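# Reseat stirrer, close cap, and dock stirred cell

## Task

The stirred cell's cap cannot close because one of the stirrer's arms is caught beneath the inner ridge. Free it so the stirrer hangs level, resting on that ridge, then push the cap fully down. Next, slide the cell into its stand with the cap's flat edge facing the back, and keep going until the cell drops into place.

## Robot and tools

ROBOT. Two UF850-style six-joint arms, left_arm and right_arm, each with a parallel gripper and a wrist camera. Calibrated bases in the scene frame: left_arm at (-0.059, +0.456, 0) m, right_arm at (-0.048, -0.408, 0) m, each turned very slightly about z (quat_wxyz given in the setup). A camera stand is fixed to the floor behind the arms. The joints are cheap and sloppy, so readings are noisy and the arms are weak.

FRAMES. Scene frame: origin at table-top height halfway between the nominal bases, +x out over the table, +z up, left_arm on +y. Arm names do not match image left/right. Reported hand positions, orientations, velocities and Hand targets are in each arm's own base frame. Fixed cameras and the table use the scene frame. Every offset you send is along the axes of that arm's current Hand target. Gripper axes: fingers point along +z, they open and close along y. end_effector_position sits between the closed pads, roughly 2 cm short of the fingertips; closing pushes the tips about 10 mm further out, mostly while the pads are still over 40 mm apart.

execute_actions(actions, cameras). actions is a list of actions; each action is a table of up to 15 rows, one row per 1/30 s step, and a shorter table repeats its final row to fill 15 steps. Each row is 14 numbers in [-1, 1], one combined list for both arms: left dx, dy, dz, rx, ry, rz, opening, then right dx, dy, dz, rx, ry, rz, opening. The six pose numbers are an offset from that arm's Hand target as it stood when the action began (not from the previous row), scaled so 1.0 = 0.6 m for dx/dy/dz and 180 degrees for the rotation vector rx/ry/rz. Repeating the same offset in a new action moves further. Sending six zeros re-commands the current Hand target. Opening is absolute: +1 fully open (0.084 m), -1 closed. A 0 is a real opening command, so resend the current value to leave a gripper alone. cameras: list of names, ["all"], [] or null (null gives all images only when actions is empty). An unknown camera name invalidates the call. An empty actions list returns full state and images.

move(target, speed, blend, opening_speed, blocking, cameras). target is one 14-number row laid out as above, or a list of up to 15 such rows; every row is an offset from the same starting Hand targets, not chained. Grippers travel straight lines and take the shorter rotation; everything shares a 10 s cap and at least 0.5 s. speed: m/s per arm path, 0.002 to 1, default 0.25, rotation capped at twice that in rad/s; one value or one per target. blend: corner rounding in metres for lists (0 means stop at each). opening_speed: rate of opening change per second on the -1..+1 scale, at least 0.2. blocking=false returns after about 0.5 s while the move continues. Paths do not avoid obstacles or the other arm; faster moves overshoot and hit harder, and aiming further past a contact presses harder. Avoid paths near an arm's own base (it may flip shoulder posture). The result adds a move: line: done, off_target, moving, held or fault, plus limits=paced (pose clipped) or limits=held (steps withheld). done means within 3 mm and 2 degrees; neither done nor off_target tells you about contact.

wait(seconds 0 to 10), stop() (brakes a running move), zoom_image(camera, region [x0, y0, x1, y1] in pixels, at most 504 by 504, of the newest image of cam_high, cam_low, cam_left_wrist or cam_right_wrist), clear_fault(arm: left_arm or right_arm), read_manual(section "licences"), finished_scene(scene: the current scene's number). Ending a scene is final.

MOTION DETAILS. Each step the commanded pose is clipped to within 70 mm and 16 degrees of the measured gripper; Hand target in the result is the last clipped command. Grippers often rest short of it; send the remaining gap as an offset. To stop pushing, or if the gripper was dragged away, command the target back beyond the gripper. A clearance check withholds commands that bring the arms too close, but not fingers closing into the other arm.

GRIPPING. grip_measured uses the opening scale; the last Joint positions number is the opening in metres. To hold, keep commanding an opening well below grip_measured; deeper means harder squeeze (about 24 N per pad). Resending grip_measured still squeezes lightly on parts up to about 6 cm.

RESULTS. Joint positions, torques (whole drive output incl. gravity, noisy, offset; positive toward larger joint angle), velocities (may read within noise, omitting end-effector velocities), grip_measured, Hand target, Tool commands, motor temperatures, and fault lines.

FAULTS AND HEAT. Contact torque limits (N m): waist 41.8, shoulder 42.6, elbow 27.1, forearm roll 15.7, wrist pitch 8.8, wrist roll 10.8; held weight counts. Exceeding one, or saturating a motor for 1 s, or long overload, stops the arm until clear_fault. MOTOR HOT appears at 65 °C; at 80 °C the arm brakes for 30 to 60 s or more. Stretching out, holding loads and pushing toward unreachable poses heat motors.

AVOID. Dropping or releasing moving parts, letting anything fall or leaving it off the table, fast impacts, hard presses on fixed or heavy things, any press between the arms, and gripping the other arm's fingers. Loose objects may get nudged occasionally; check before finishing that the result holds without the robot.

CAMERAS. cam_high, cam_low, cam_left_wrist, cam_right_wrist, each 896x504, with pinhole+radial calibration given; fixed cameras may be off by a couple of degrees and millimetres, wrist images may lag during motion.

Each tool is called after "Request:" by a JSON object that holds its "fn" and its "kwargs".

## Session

Excellent.

Request:
{"fn": "execute_actions", "kwargs": {"actions": []}}

Scene clock: 0.00 s.
left_arm: end_effector_position=(+0.0431, +0.1422, +0.2053) grip_measured=+1.00 end_effector_quat_wxyz=(-0.145, +0.041, +0.981, -0.123) | right_arm: end_effector_position=(+0.4894, +0.6282, +0.1767) grip_measured=+1.00 end_effector_quat_wxyz=(-0.077, +0.763, -0.241, +0.594)
Joint positions: left_arm=[1.044 0.26 -0.219 0.188 -0.845 -2.164 0.084] | right_arm=[1.202 -1.163 -1.745 -1.569 -1.228 2.967 0.084]
Joint velocities: within noise
Joint torques (N m): no reading
Motor temperatures (°C): left_arm=[29 33 34 33 34 36] | right_arm=[33 28 32 32 37 32]
Hand target: left_arm +0.0431, +0.1422, +0.2053; -0.145, +0.041, +0.981, -0.123 | right_arm +0.4894, +0.6282, +0.1767; -0.077, +0.763, -0.241, +0.594
Tool commands: left_gripper/opening=+1.0 right_gripper/opening=+1.0
camera_calibration:
cam_left_wrist: T_world_to_cam=[[0.043461, 0.96425, -0.261407, -0.0539577], [0.957209, -0.115124, -0.265514, 0.0947876], [-0.286116, -0.238682, -0.927992, 0.371053], [0, 0, 0, 1]] pos_world=[0.0177778, 0.151505, 0.355396]
cam_right_wrist: T_world_to_cam=[[-0.278538, -0.875667, -0.394493, 0.786015], [-0.163938, 0.448068, -0.87884, 0.0227274], [0.94633, -0.180118, -0.268359, -0.170933], [0, 0, 0, 1]] pos_world=[0.38442, 0.647316, 0.284179]

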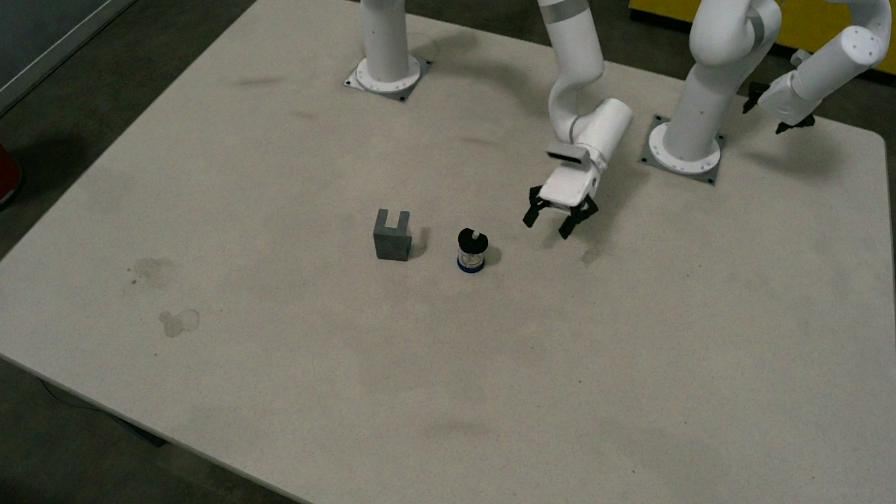

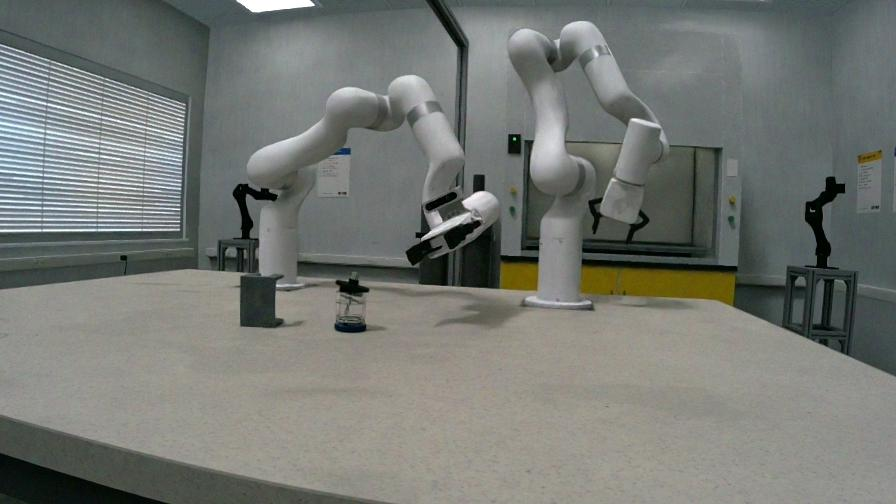

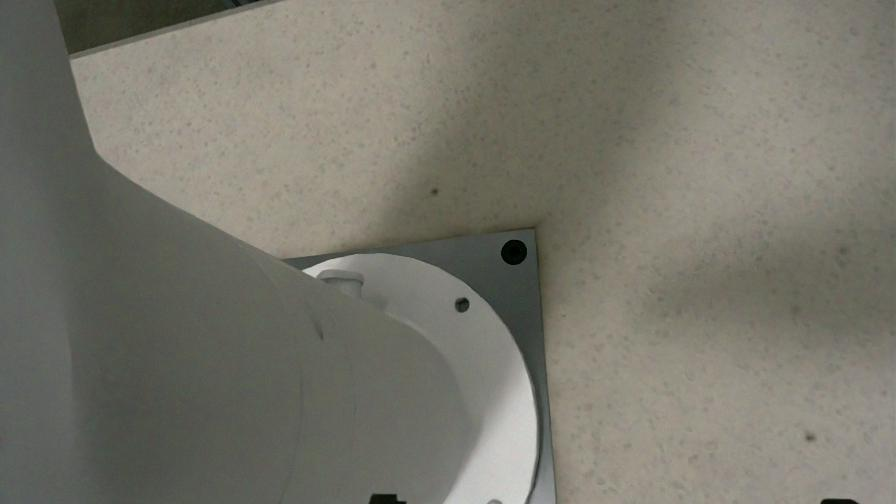

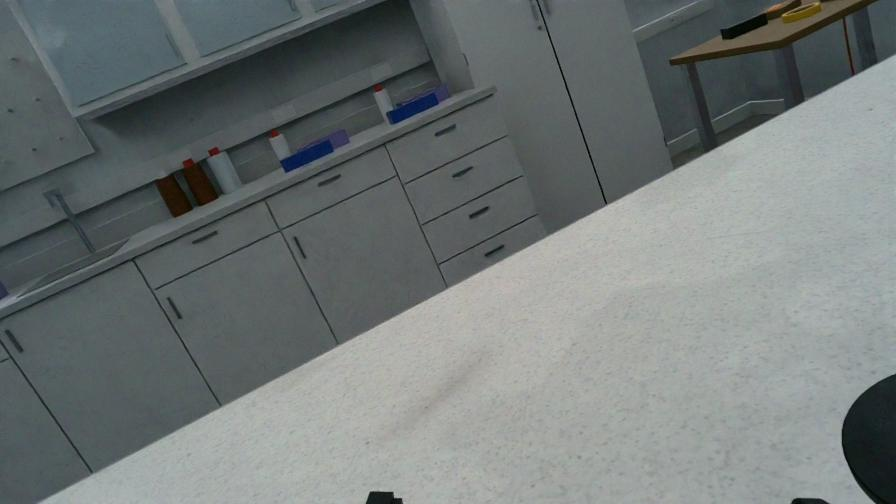

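Request:
{"fn": "zoom_image", "kwargs": {"camera": "cam_high", "region": [360, 190, 510, 290]}}

Request:
{"fn": "zoom_image", "kwargs": {"camera": "cam_low", "region": [230, 255, 390, 345]}}

Scaled by 3.360.

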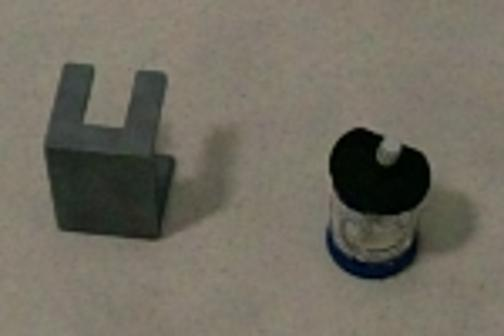

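Scaled by 3.150.

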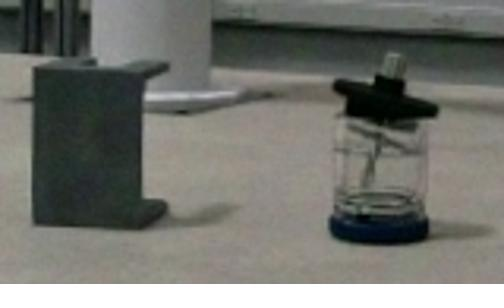

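Request:
{"fn": "move", "kwargs": {"target": [0,0,0,0,0,0,1,0.310,0.0605,-0.033,-0.0533,-0.411,-0.1668,0], "speed": 0.2, "cameras": ["all"]}}

Scene clock: 21.03 s.
left_arm: end_effector_position=(+0.0431, +0.1422, +0.2053) grip_measured=+1.00 end_effector_quat_wxyz=(-0.145, +0.041, +0.981, -0.123) | right_arm: end_effector_position=(+0.4936, +0.5143, +0.3294) grip_measured=-0.01 end_effector_quat_wxyz=(+0.000, +1.000, +0.000, +0.001)
Joint positions: left_arm=[1.044 0.26 -0.219 0.188 -0.845 -2.164 0.084] | right_arm=[0.806 -0.754 -1.821 -0.001 -1.065 0.806 0.044]
Joint torques (N m): left_arm=[0.82 8.59 -16.9 0.4 -0.59 -0.01] | right_arm=[-8.28 31.19 -47.95 2.66 -1.54 -1.33]
Hand target: left_arm +0.0431, +0.1422, +0.2053; -0.145, +0.041, +0.981, -0.123 | right_arm +0.4936, +0.5143, +0.3294; +0.000, +1.000, +0.000, +0.001
Off the commanded pose: left_arm 0.000 m, 0 deg | right_arm 0.000 m, 0 deg.
move: done
camera_calibration:
cam_left_wrist: T_world_to_cam=[[0.043461, 0.96425, -0.261407, -0.0539577], [0.957209, -0.115124, -0.265514, 0.0947876], [-0.286116, -0.238682, -0.927992, 0.371053], [0, 0, 0, 1]] pos_world=[0.0177778, 0.151505, 0.355396]
cam_right_wrist: T_world_to_cam=[[0.010541, -0.999936, 0.00401762, 0.537593], [-0.999772, -0.0106137, -0.0185104, 0.573769], [0.0185519, -0.00382159, -0.999821, 0.453772], [0, 0, 0, 1]] pos_world=[0.559554, 0.545383, 0.462152]

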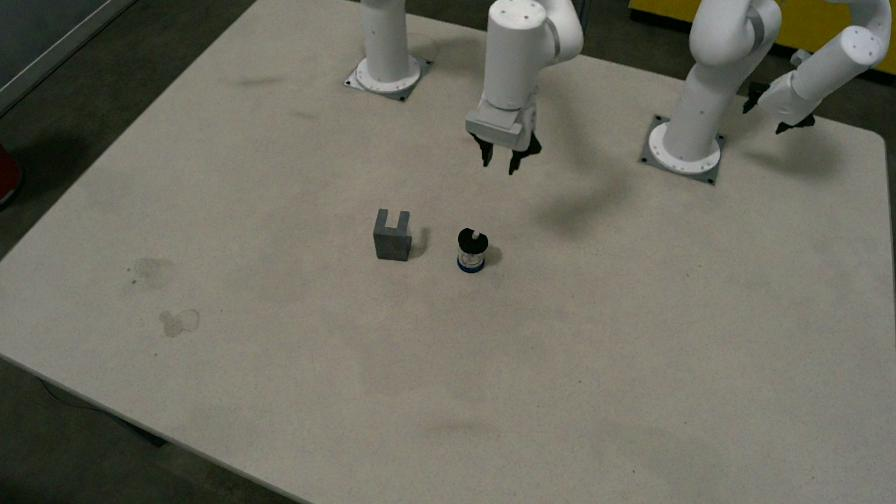

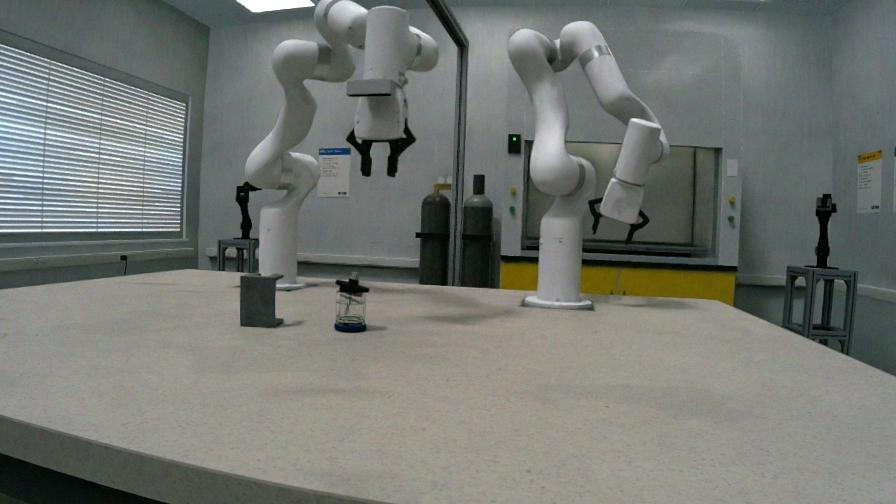

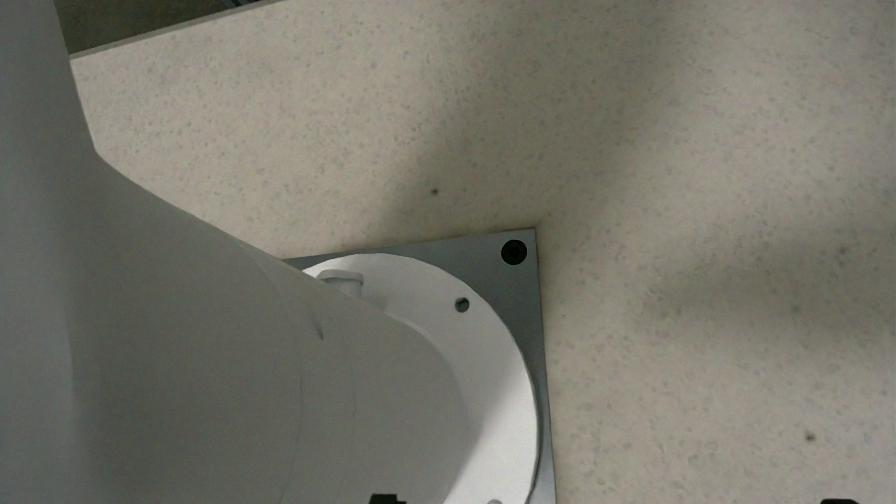

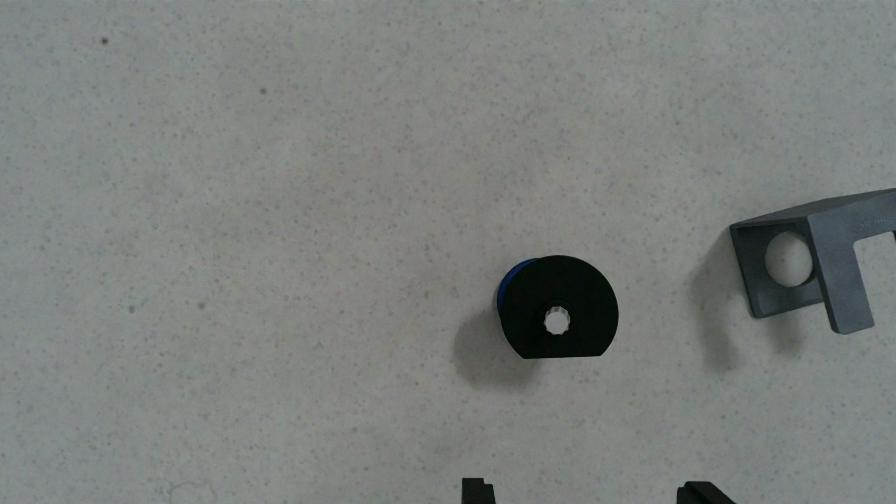

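Request:
{"fn": "move", "kwargs": {"target": [[0,0,0,0,0,0,1,0.03,0.02,0.05,0,0,-0.5,-0.2],[0,0,0,0,0,0,1,0.056,0.0487,0.18,0,0,-0.995,-0.2]], "speed": [0.6,0.6], "blend": 0.02, "cameras": ["all"]}}

Request:
{"fn": "zoom_image", "kwargs": {"camera": "cam_high", "region": [430, 130, 530, 290]}}

Request:
{"fn": "zoom_image", "kwargs": {"camera": "cam_low", "region": [310, 215, 410, 345]}}

Scene clock: 43.23 s.
left_arm: end_effector_position=(+0.0431, +0.1422, +0.2053) grip_measured=+1.00 end_effector_quat_wxyz=(-0.145, +0.041, +0.981, -0.123) | right_arm: end_effector_position=(+0.5274, +0.4851, +0.2214) grip_measured=-0.21 end_effector_quat_wxyz=(+0.001, +0.008, +1.000, +0.000)
Joint positions: left_arm=[1.044 0.26 -0.219 0.188 -0.845 -2.164 0.084] | right_arm=[0.744 -0.848 -1.727 -0.001 -0.878 -2.382 0.035]
Joint torques (N m): left_arm=[0.53 8.75 -16.35 0.77 -0.59 -0.11] | right_arm=[-9.27 32.31 -12.17 2.94 1.55 -1.26]
Hand target: left_arm +0.0431, +0.1422, +0.2053; -0.145, +0.041, +0.981, -0.123 | right_arm +0.5274, +0.4851, +0.2214; +0.001, +0.008, +1.000, +0.000
Off the commanded pose: left_arm 0.000 m, 0 deg | right_arm 0.000 m, 0 deg.
move: done
camera_calibration:
cam_left_wrist: T_world_to_cam=[[0.043461, 0.96425, -0.261407, -0.0539577], [0.957209, -0.115124, -0.265514, 0.0947876], [-0.286116, -0.238682, -0.927992, 0.371053], [0, 0, 0, 1]] pos_world=[0.0177778, 0.151505, 0.355396]
cam_right_wrist: T_world_to_cam=[[0.00515881, 0.999972, 0.00535141, -0.45906], [0.999869, -0.0050761, -0.0153569, -0.452753], [-0.0153294, 0.00542993, -0.999868, 0.358499], [0, 0, 0, 1]] pos_world=[0.460557, 0.454802, 0.353956]

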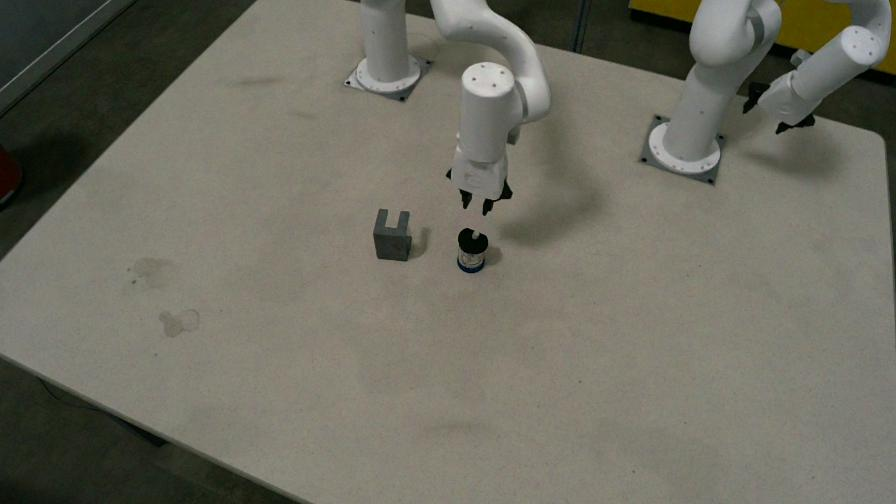

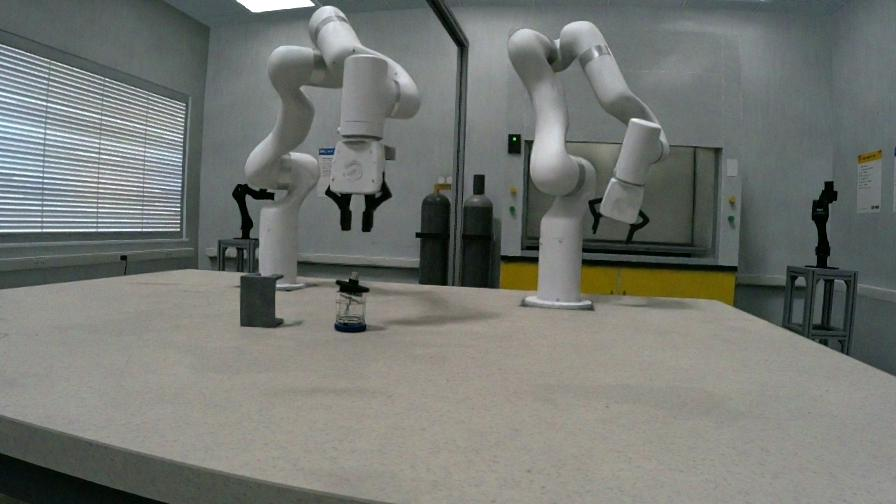

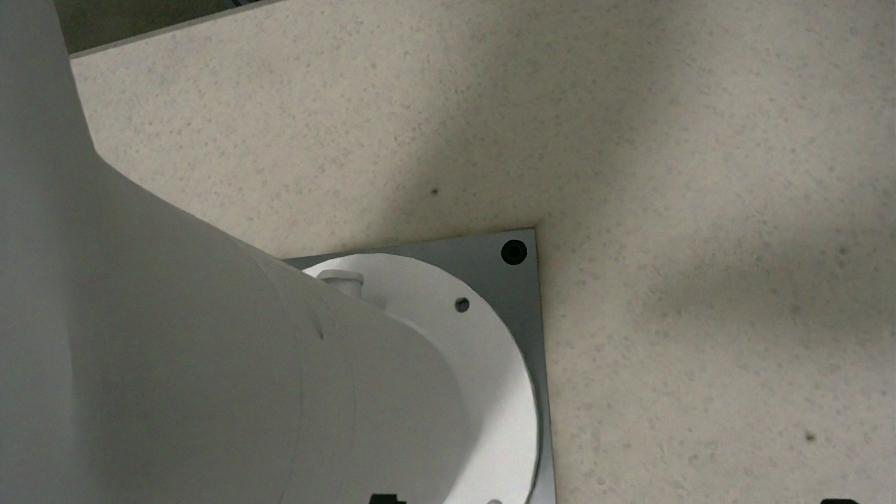

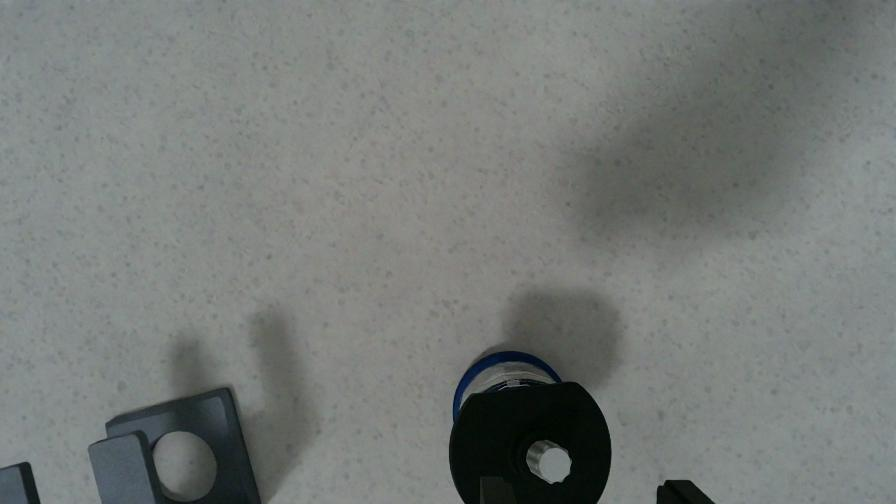

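Scaled by 3.150.

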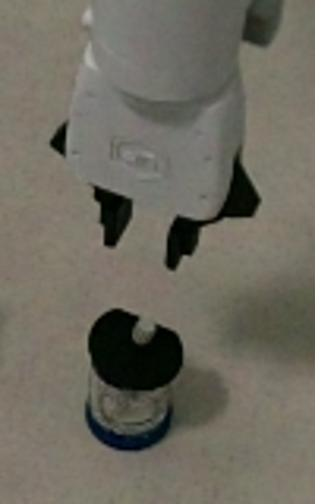

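Scaled by 3.877.

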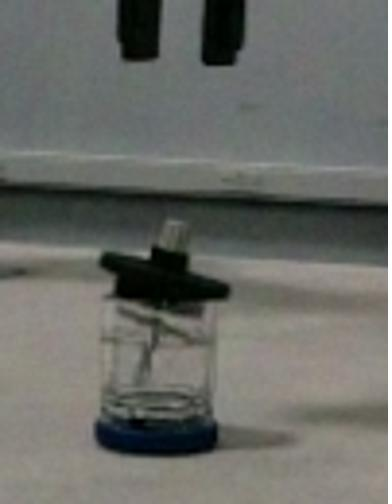

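Request:
{"fn": "move", "kwargs": {"target": [0,0,0,0,0,0,1,-0.0223,0.0163,0.08,0,0,-0.003,-0.2], "speed": 0.15, "cameras": ["cam_right_wrist"]}}

Request:
{"fn": "zoom_image", "kwargs": {"camera": "cam_right_wrist", "region": [400, 260, 700, 504]}}

Scene clock: 50.73 s.
left_arm: end_effector_position=(+0.0431, +0.1422, +0.2053) grip_measured=+1.00 end_effector_quat_wxyz=(-0.145, +0.041, +0.981, -0.123) | right_arm: end_effector_position=(+0.5410, +0.4947, +0.1735) grip_measured=-0.21 end_effector_quat_wxyz=(+0.001, +0.003, +1.000, +0.000)
Joint positions: left_arm=[1.044 0.26 -0.219 0.188 -0.845 -2.164 0.084] | right_arm=[0.741 -0.945 -1.781 -0.001 -0.834 -2.394 0.035]
Joint torques (N m): left_arm=[0.57 8.53 -16.83 0.58 -0.6 -0.2] | right_arm=[-10.07 33.19 -46.66 1.33 1.7 -1.32]
Hand target: left_arm +0.0431, +0.1422, +0.2053; -0.145, +0.041, +0.981, -0.123 | right_arm +0.5410, +0.4947, +0.1735; +0.001, +0.003, +1.000, +0.000
Off the commanded pose: left_arm 0.000 m, 0 deg | right_arm 0.000 m, 0 deg.
move: done
camera_calibration:
cam_right_wrist: T_world_to_cam=[[-0.0042408, 0.999976, 0.0054313, -0.463449], [0.999872, 0.00432389, -0.0153795, -0.471685], [-0.0154026, 0.00536538, -0.999867, 0.310834], [0, 0, 0, 1]] pos_world=[0.474447, 0.463809, 0.306056]
Images, in order (width x height): cam_right_wrist 896x504.

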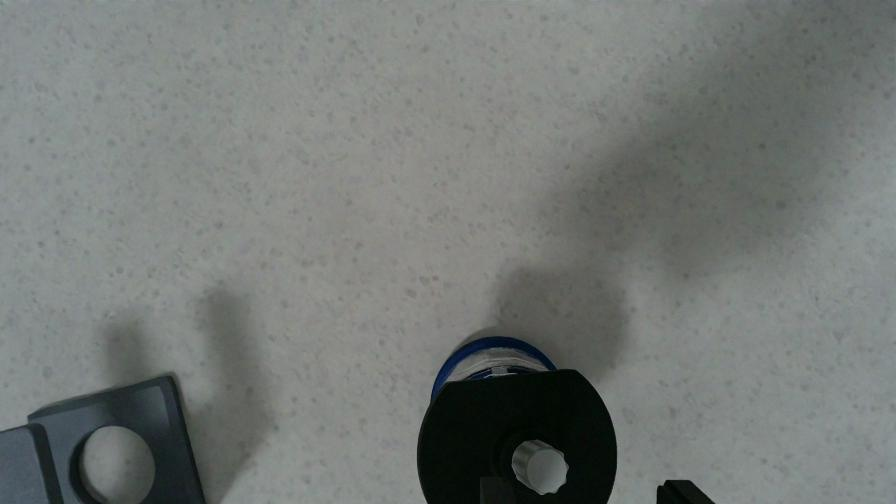

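Scaled by 1.680.

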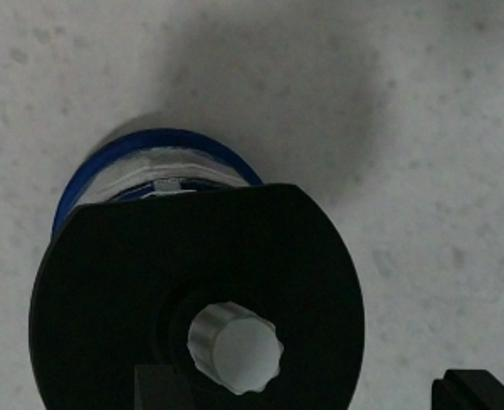

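Request:
{"fn": "move", "kwargs": {"target": [0,0,0,0,0,0,1,0.0,-0.0035,0.0758,0,0,0,-0.2], "speed": 0.06}}

Request:
{"fn": "move", "kwargs": {"target": [0,0,0,0,0,0,1,0,0,0,0,0,0,-1], "opening_speed": 0.4, "cameras": ["cam_right_wrist","cam_low"]}}

Request:
{"fn": "zoom_image", "kwargs": {"camera": "cam_low", "region": [310, 245, 410, 345]}}

Scene clock: 57.03 s.
left_arm: end_effector_position=(+0.0431, +0.1422, +0.2053) grip_measured=+1.00 end_effector_quat_wxyz=(-0.145, +0.041, +0.981, -0.123) | right_arm: end_effector_position=(+0.5411, +0.4927, +0.1280) grip_measured=-0.21 end_effector_quat_wxyz=(+0.001, +0.003, +1.000, +0.000)
Joint positions: left_arm=[1.044 0.26 -0.219 0.188 -0.845 -2.164 0.084] | right_arm=[0.739 -0.998 -1.765 -0.001 -0.765 -2.396 0.035]
Joint torques (N m): left_arm=[-0.62 7.93 -16.49 0.69 -0.5 -0.15] | right_arm=[-10.02 34.48 -8.71 -0.48 1.64 -1.43]
Hand target: left_arm +0.0431, +0.1422, +0.2053; -0.145, +0.041, +0.981, -0.123 | right_arm +0.5411, +0.4927, +0.1280; +0.001, +0.003, +1.000, +0.000
Off the commanded pose: left_arm 0.000 m, 0 deg | right_arm 0.000 m, 0 deg.
move: done

Scene clock: 59.23 s.
left_arm: end_effector_position=(+0.0431, +0.1422, +0.2053) grip_measured=+1.00 end_effector_quat_wxyz=(-0.145, +0.041, +0.981, -0.123) | right_arm: end_effector_position=(+0.5411, +0.4926, +0.1280) grip_measured=-0.59 end_effector_quat_wxyz=(+0.001, +0.003, +1.000, +0.000)
Joint positions: left_arm=[1.044 0.26 -0.219 0.188 -0.845 -2.164 0.084] | right_arm=[0.739 -0.998 -1.765 -0.001 -0.765 -2.396 0.018]
Joint torques (N m): left_arm=[0.82 7.59 -16.06 0.79 -0.63 -0.17] | right_arm=[-6.49 34.94 -19.92 -0.27 1.52 -1.35]
Hand target: left_arm +0.0431, +0.1422, +0.2053; -0.145, +0.041, +0.981, -0.123 | right_arm +0.5411, +0.4927, +0.1280; +0.001, +0.003, +1.000, +0.000
Off the commanded pose: left_arm 0.000 m, 0 deg | right_arm 0.000 m, 0 deg.
move: done
camera_calibration:
cam_right_wrist: T_world_to_cam=[[-0.00424165, 0.999977, 0.00533131, -0.461075], [0.999872, 0.0043232, -0.01538, -0.472477], [-0.0154026, 0.00526539, -0.999868, 0.265299], [0, 0, 0, 1]] pos_world=[0.474547, 0.46171, 0.260456]
Images, in order (width x height): cam_low 896x504, cam_right_wrist 896x504.

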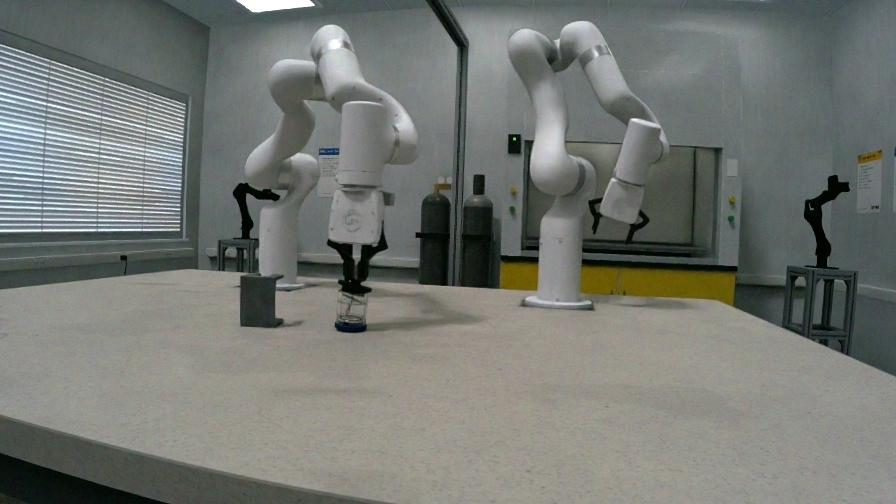

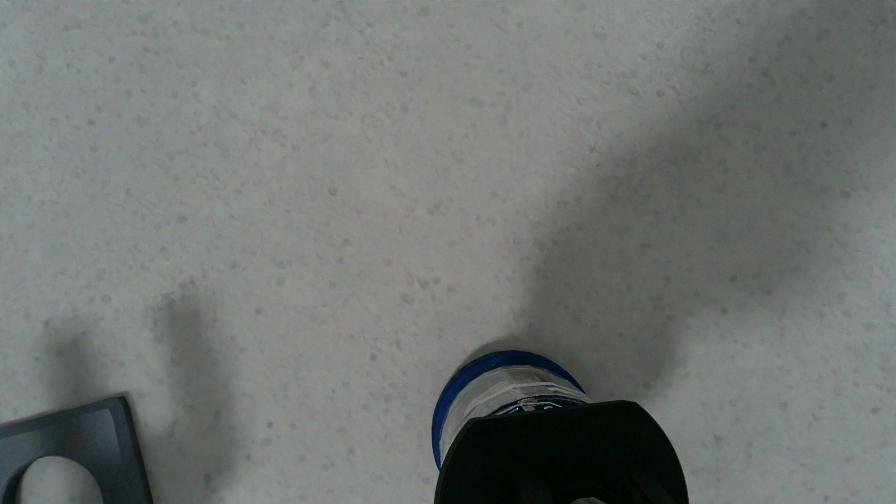

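Scaled by 5.040.

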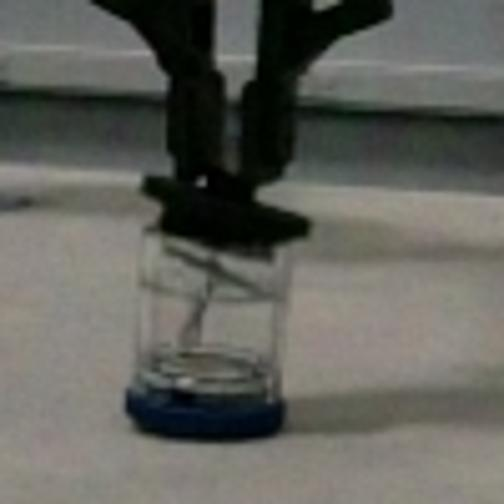

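Request:
{"fn": "move", "kwargs": {"target": [0,0,0,0,0,0,1,0,0,-0.06,0,0,0,-1], "speed": 0.04, "cameras": ["cam_right_wrist","cam_low"]}}

Request:
{"fn": "zoom_image", "kwargs": {"camera": "cam_low", "region": [310, 245, 410, 345]}}

Scene clock: 64.10 s.
left_arm: end_effector_position=(+0.0431, +0.1422, +0.2053) grip_measured=+1.00 end_effector_quat_wxyz=(-0.145, +0.041, +0.981, -0.123) | right_arm: end_effector_position=(+0.5410, +0.4926, +0.1639) grip_measured=-0.63 end_effector_quat_wxyz=(+0.001, +0.003, +1.000, +0.000)
Joint positions: left_arm=[1.044 0.26 -0.219 0.188 -0.845 -2.164 0.084] | right_arm=[0.739 -0.953 -1.771 -0.001 -0.817 -2.396 0.017]
Joint torques (N m): left_arm=[-0.06 8.09 -16.35 0.55 -0.5 -0.18] | right_arm=[4.91 91.69 -46.02 1.54 -1.7 -1.34]
Hand target: left_arm +0.0431, +0.1422, +0.2053; -0.145, +0.041, +0.981, -0.123 | right_arm +0.5410, +0.4926, +0.1640; +0.001, +0.003, +1.000, +0.000
Off the commanded pose: left_arm 0.000 m, 0 deg | right_arm 0.000 m, 0 deg.
move: done
camera_calibration:
cam_right_wrist: T_world_to_cam=[[-0.00424165, 0.999977, 0.00533131, -0.461267], [0.999872, 0.0043232, -0.01538, -0.471823], [-0.0154026, 0.00526539, -0.999868, 0.301293], [0, 0, 0, 1]] pos_world=[0.474447, 0.46171, 0.296456]
Images, in order (width x height): cam_low 896x504, cam_right_wrist 896x504.

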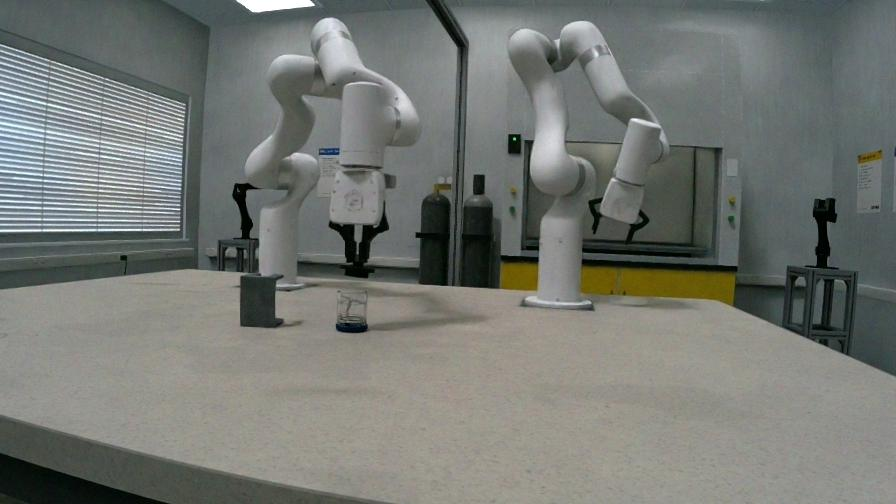

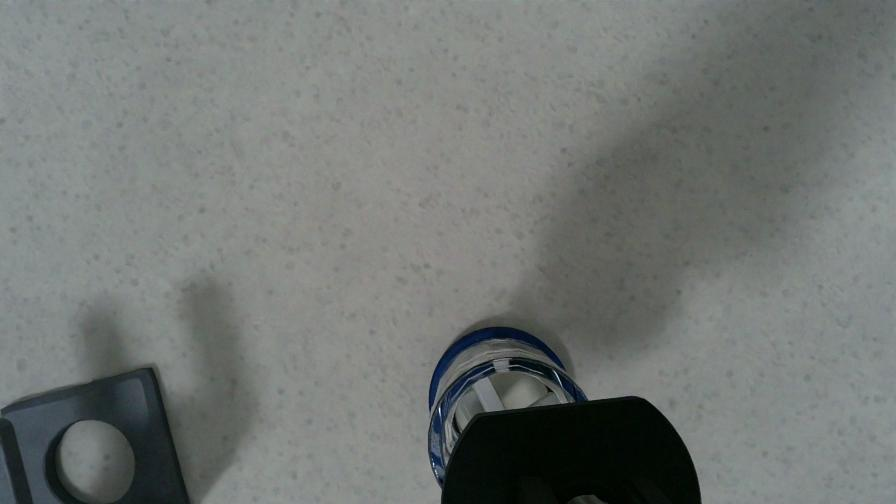

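Scaled by 5.040.

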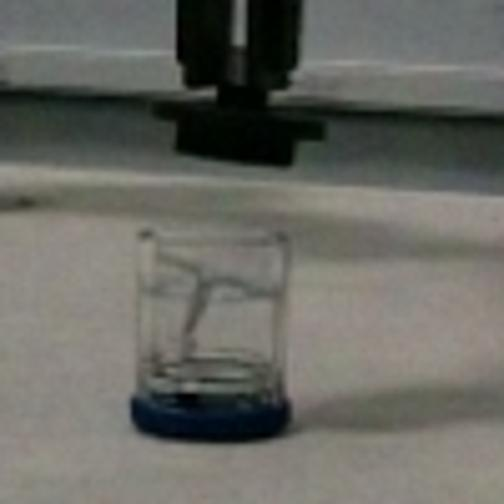

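Request:
{"fn": "move", "kwargs": {"target": [[0,0,0,0,0,0,1,0.1,-0.4,-0.1,0,0,0,-1],[-0.3564,-0.0293,-0.304,-0.07,0.06,0.478,1,0.1,-0.4,-0.1,0,0,0,-1],[-0.8063,-0.7665,-0.2088,-0.141,0.12,0.956,0,0.1,-0.4,-0.1,0,0,0,-1]], "speed": [0.2,0.6,0.6], "cameras": ["all"]}}

Scene clock: 87.93 s.
left_arm: end_effector_position=(+0.5211, -0.3299, +0.3051) grip_measured=-0.01 end_effector_quat_wxyz=(+0.000, +1.000, +0.000, +0.000) | right_arm: end_effector_position=(+0.4794, +0.2530, +0.2237) grip_measured=-0.63 end_effector_quat_wxyz=(+0.001, +0.003, +1.000, +0.000)
Joint positions: left_arm=[-0.564 -0.516 -1.4 0 -0.886 -0.564 0.044] | right_arm=[0.486 -0.437 -1.085 0 -0.646 -2.65 0.017]
Joint torques (N m): left_arm=[-8.6 16.93 -33.97 -1.88 -1.41 1.19] | right_arm=[-8.52 67.91 -6.33 3.21 0.56 -1.27]
Hand target: left_arm +0.5211, -0.3299, +0.3051; +0.000, +1.000, +0.000, +0.000 | right_arm +0.4794, +0.2530, +0.2237; +0.001, +0.003, +1.000, +0.000
Off the commanded pose: left_arm 0.000 m, 0 deg | right_arm 0.000 m, 0 deg.
move: done
camera_calibration:
cam_left_wrist: T_world_to_cam=[[-0.00108487, -0.999957, -0.00918983, -0.295216], [-0.999948, 0.000991742, 0.010132, 0.58338], [-0.0101225, 0.00920035, -0.999906, 0.447738], [0, 0, 0, 1]] pos_world=[0.587562, -0.299901, 0.439073]
cam_right_wrist: T_world_to_cam=[[-0.00424165, 0.999977, 0.00533131, -0.222153], [0.999872, 0.0043232, -0.01538, -0.408275], [-0.0154026, 0.00526539, -0.999868, 0.361398], [0, 0, 0, 1]] pos_world=[0.412847, 0.22201, 0.356256]

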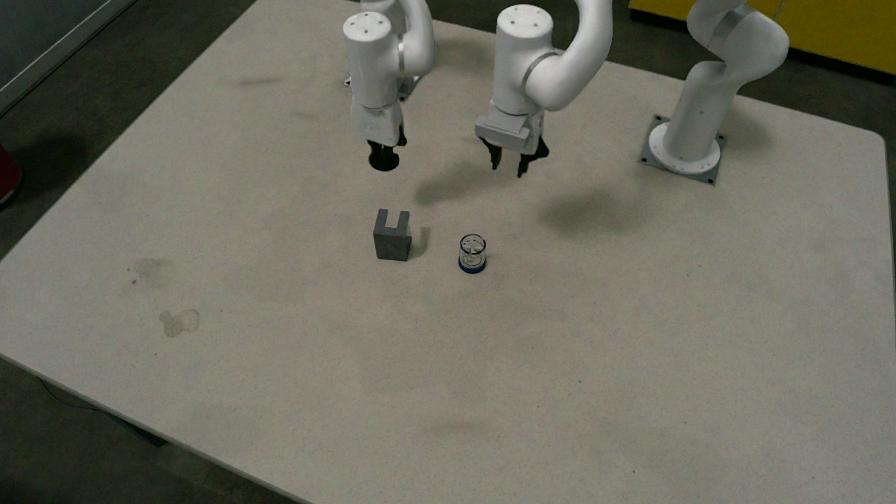

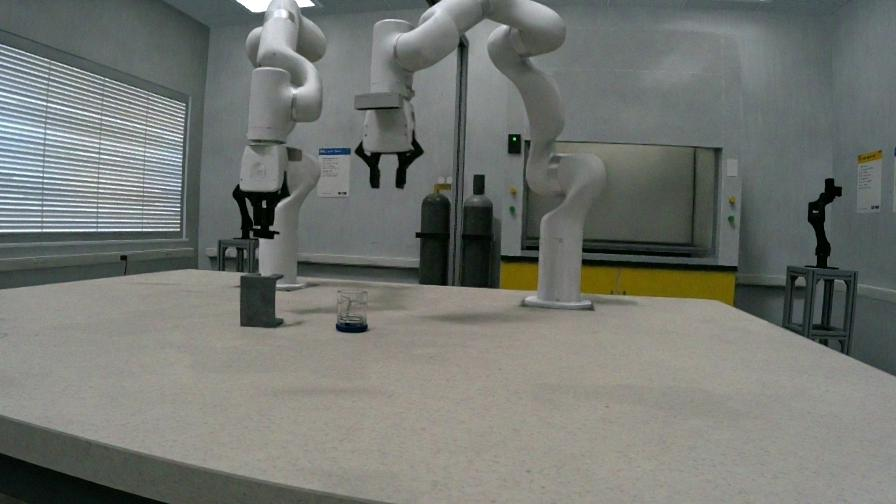

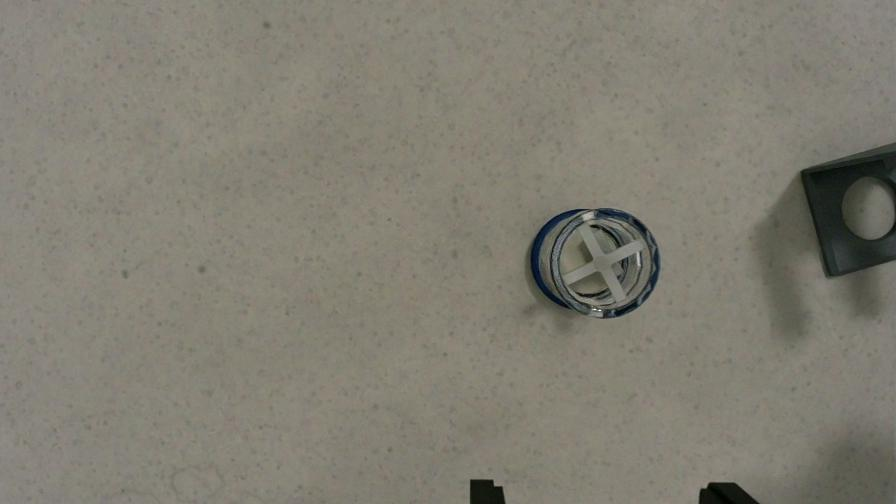

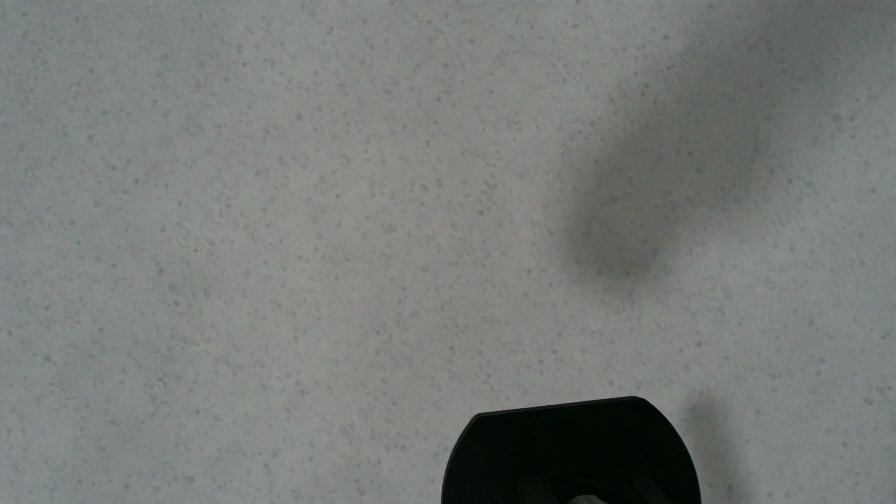

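Request:
{"fn": "move", "kwargs": {"target": [-0.02,0.13,0.16,0,0,0,0,0,0,0,0,0,0,-1], "speed": 0.15, "cameras": ["cam_left_wrist"]}}

Request:
{"fn": "zoom_image", "kwargs": {"camera": "cam_left_wrist", "region": [330, 140, 570, 380]}}

Request:
{"fn": "zoom_image", "kwargs": {"camera": "cam_low", "region": [320, 275, 380, 335]}}

Scene clock: 94.77 s.
left_arm: end_effector_position=(+0.5090, -0.4079, +0.2091) grip_measured=-0.01 end_effector_quat_wxyz=(+0.000, +1.000, +0.000, +0.000) | right_arm: end_effector_position=(+0.4794, +0.2530, +0.2237) grip_measured=-0.63 end_effector_quat_wxyz=(+0.001, +0.003, +1.000, +0.000)
Joint positions: left_arm=[-0.676 -0.702 -1.454 0 -0.754 -0.675 0.044] | right_arm=[0.486 -0.437 -1.085 0 -0.646 -2.65 0.017]
Joint torques (N m): left_arm=[-9.22 21.18 -32.57 2.68 1.95 -1.24] | right_arm=[-8.74 66.69 -6.13 2.76 -0.35 -1.29]
Hand target: left_arm +0.5090, -0.4079, +0.2090; +0.000, +1.000, +0.000, +0.000 | right_arm +0.4794, +0.2530, +0.2237; +0.001, +0.003, +1.000, +0.000
Off the commanded pose: left_arm 0.000 m, 0 deg | right_arm 0.000 m, 0 deg.
move: done
camera_calibration:
cam_left_wrist: T_world_to_cam=[[-0.000982857, -0.999959, -0.00899063, -0.374135], [-0.999947, 0.000890862, 0.0102306, 0.572258], [-0.0102222, 0.00900021, -0.999907, 0.352324], [0, 0, 0, 1]] pos_world=[0.575462, -0.377801, 0.343073]
Images, in order (width x height): cam_left_wrist 896x504.

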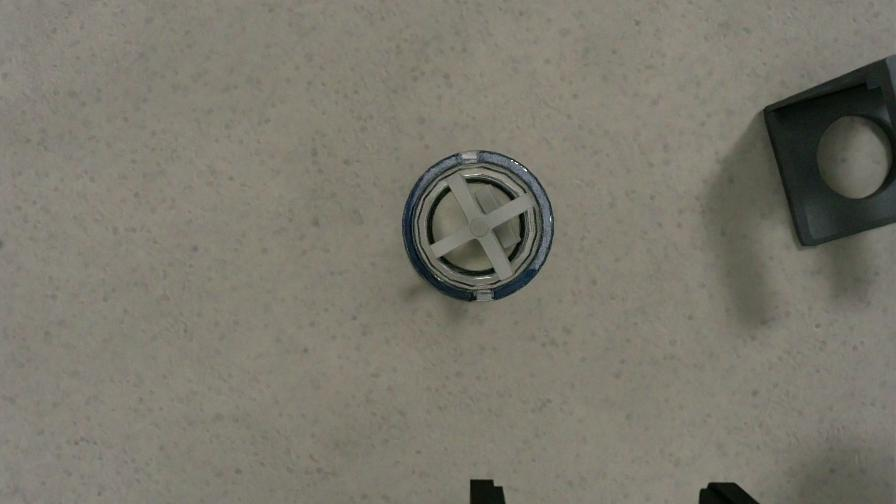

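Scaled by 2.100.

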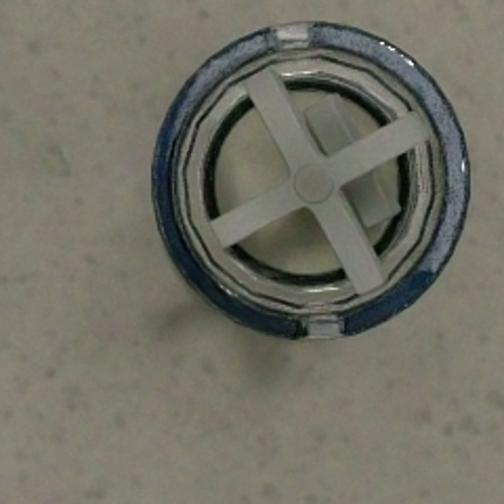

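This scene's latest camera images include none from cam_low. They are from: cam_left_wrist. cam_low's image comes with the result of a call that names it in "cameras".

Request:
{"fn": "move", "kwargs": {"target": [0.02,0.0,0.115,0,0,0,0,0,0,0,0,0,0,-1], "speed": 0.15, "cameras": ["cam_left_wrist","cam_low"]}}

Request:
{"fn": "zoom_image", "kwargs": {"camera": "cam_left_wrist", "region": [380, 180, 600, 400]}}

Request:
{"fn": "zoom_image", "kwargs": {"camera": "cam_low", "region": [325, 280, 375, 335]}}

Scene clock: 117.87 s.
left_arm: end_effector_position=(+0.5209, -0.4078, +0.1401) grip_measured=-0.01 end_effector_quat_wxyz=(+0.000, +1.000, +0.000, +0.000) | right_arm: end_effector_position=(+0.4794, +0.2530, +0.2237) grip_measured=-0.63 end_effector_quat_wxyz=(+0.001, +0.003, +1.000, +0.000)
Joint positions: left_arm=[-0.664 -0.815 -1.468 0 -0.654 -0.664 0.044] | right_arm=[0.486 -0.437 -1.085 0 -0.646 -2.65 0.017]
Joint torques (N m): left_arm=[8.99 21.32 -30.92 2.4 1.92 0.96] | right_arm=[-9.98 66.07 -5.94 2.57 -1.22 -1.27]
Hand target: left_arm +0.5209, -0.4078, +0.1400; +0.000, +1.000, +0.000, +0.000 | right_arm +0.4794, +0.2530, +0.2237; +0.001, +0.003, +1.000, +0.000
Off the commanded pose: left_arm 0.000 m, 0 deg | right_arm 0.000 m, 0 deg.
move: done
camera_calibration:
cam_left_wrist: T_world_to_cam=[[-0.00108364, -0.999957, -0.00918984, -0.37463], [-0.999948, 0.000990513, 0.010132, 0.585028], [-0.0101225, 0.00920034, -0.999906, 0.28347], [0, 0, 0, 1]] pos_world=[0.587462, -0.377801, 0.274073]
Images, in order (width x height): cam_low 896x504, cam_left_wrist 896x504.

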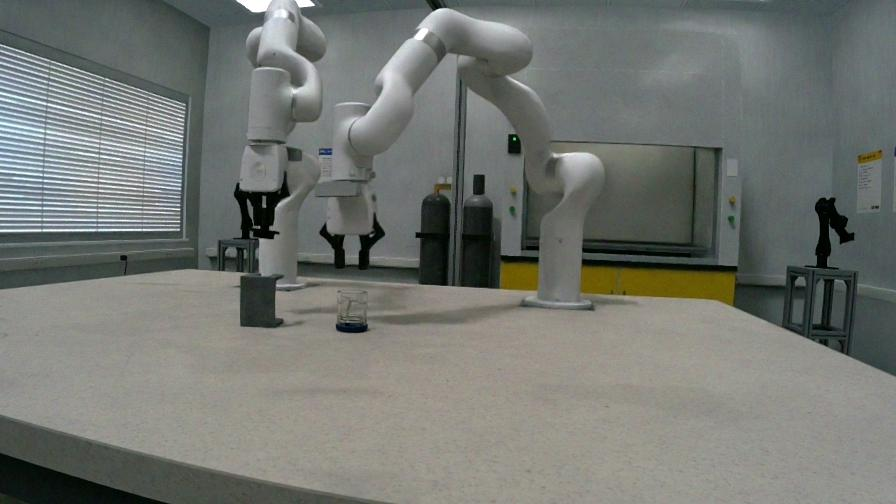

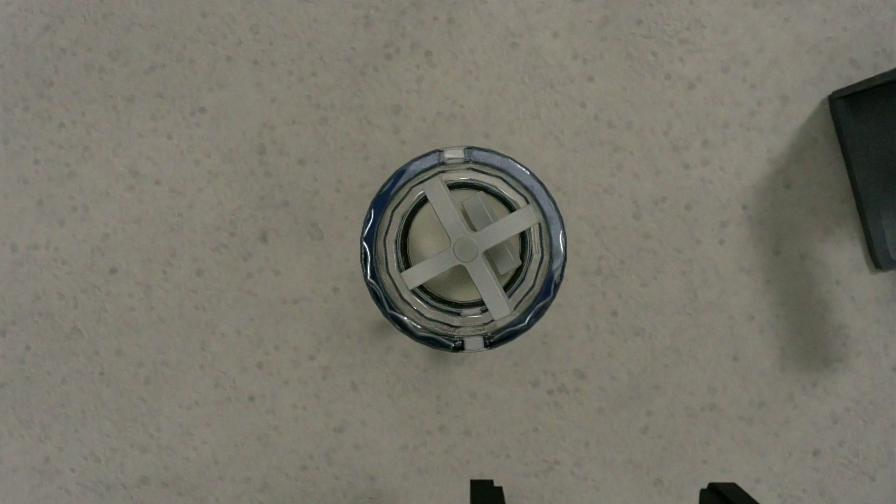

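Scaled by 2.291.

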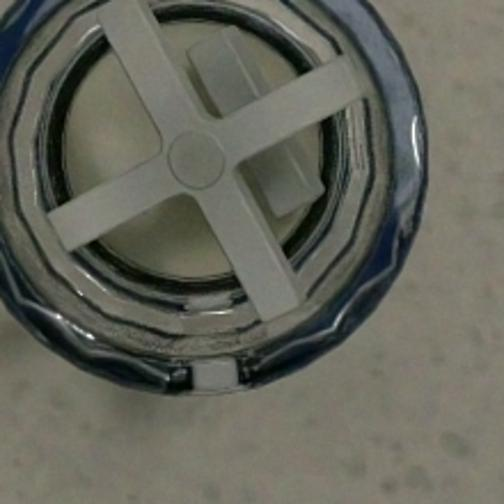

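Scaled by 9.164.

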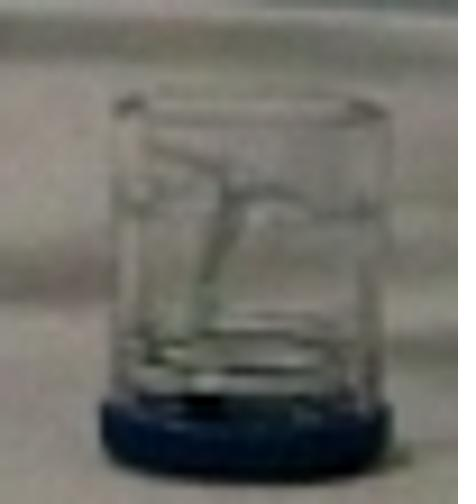

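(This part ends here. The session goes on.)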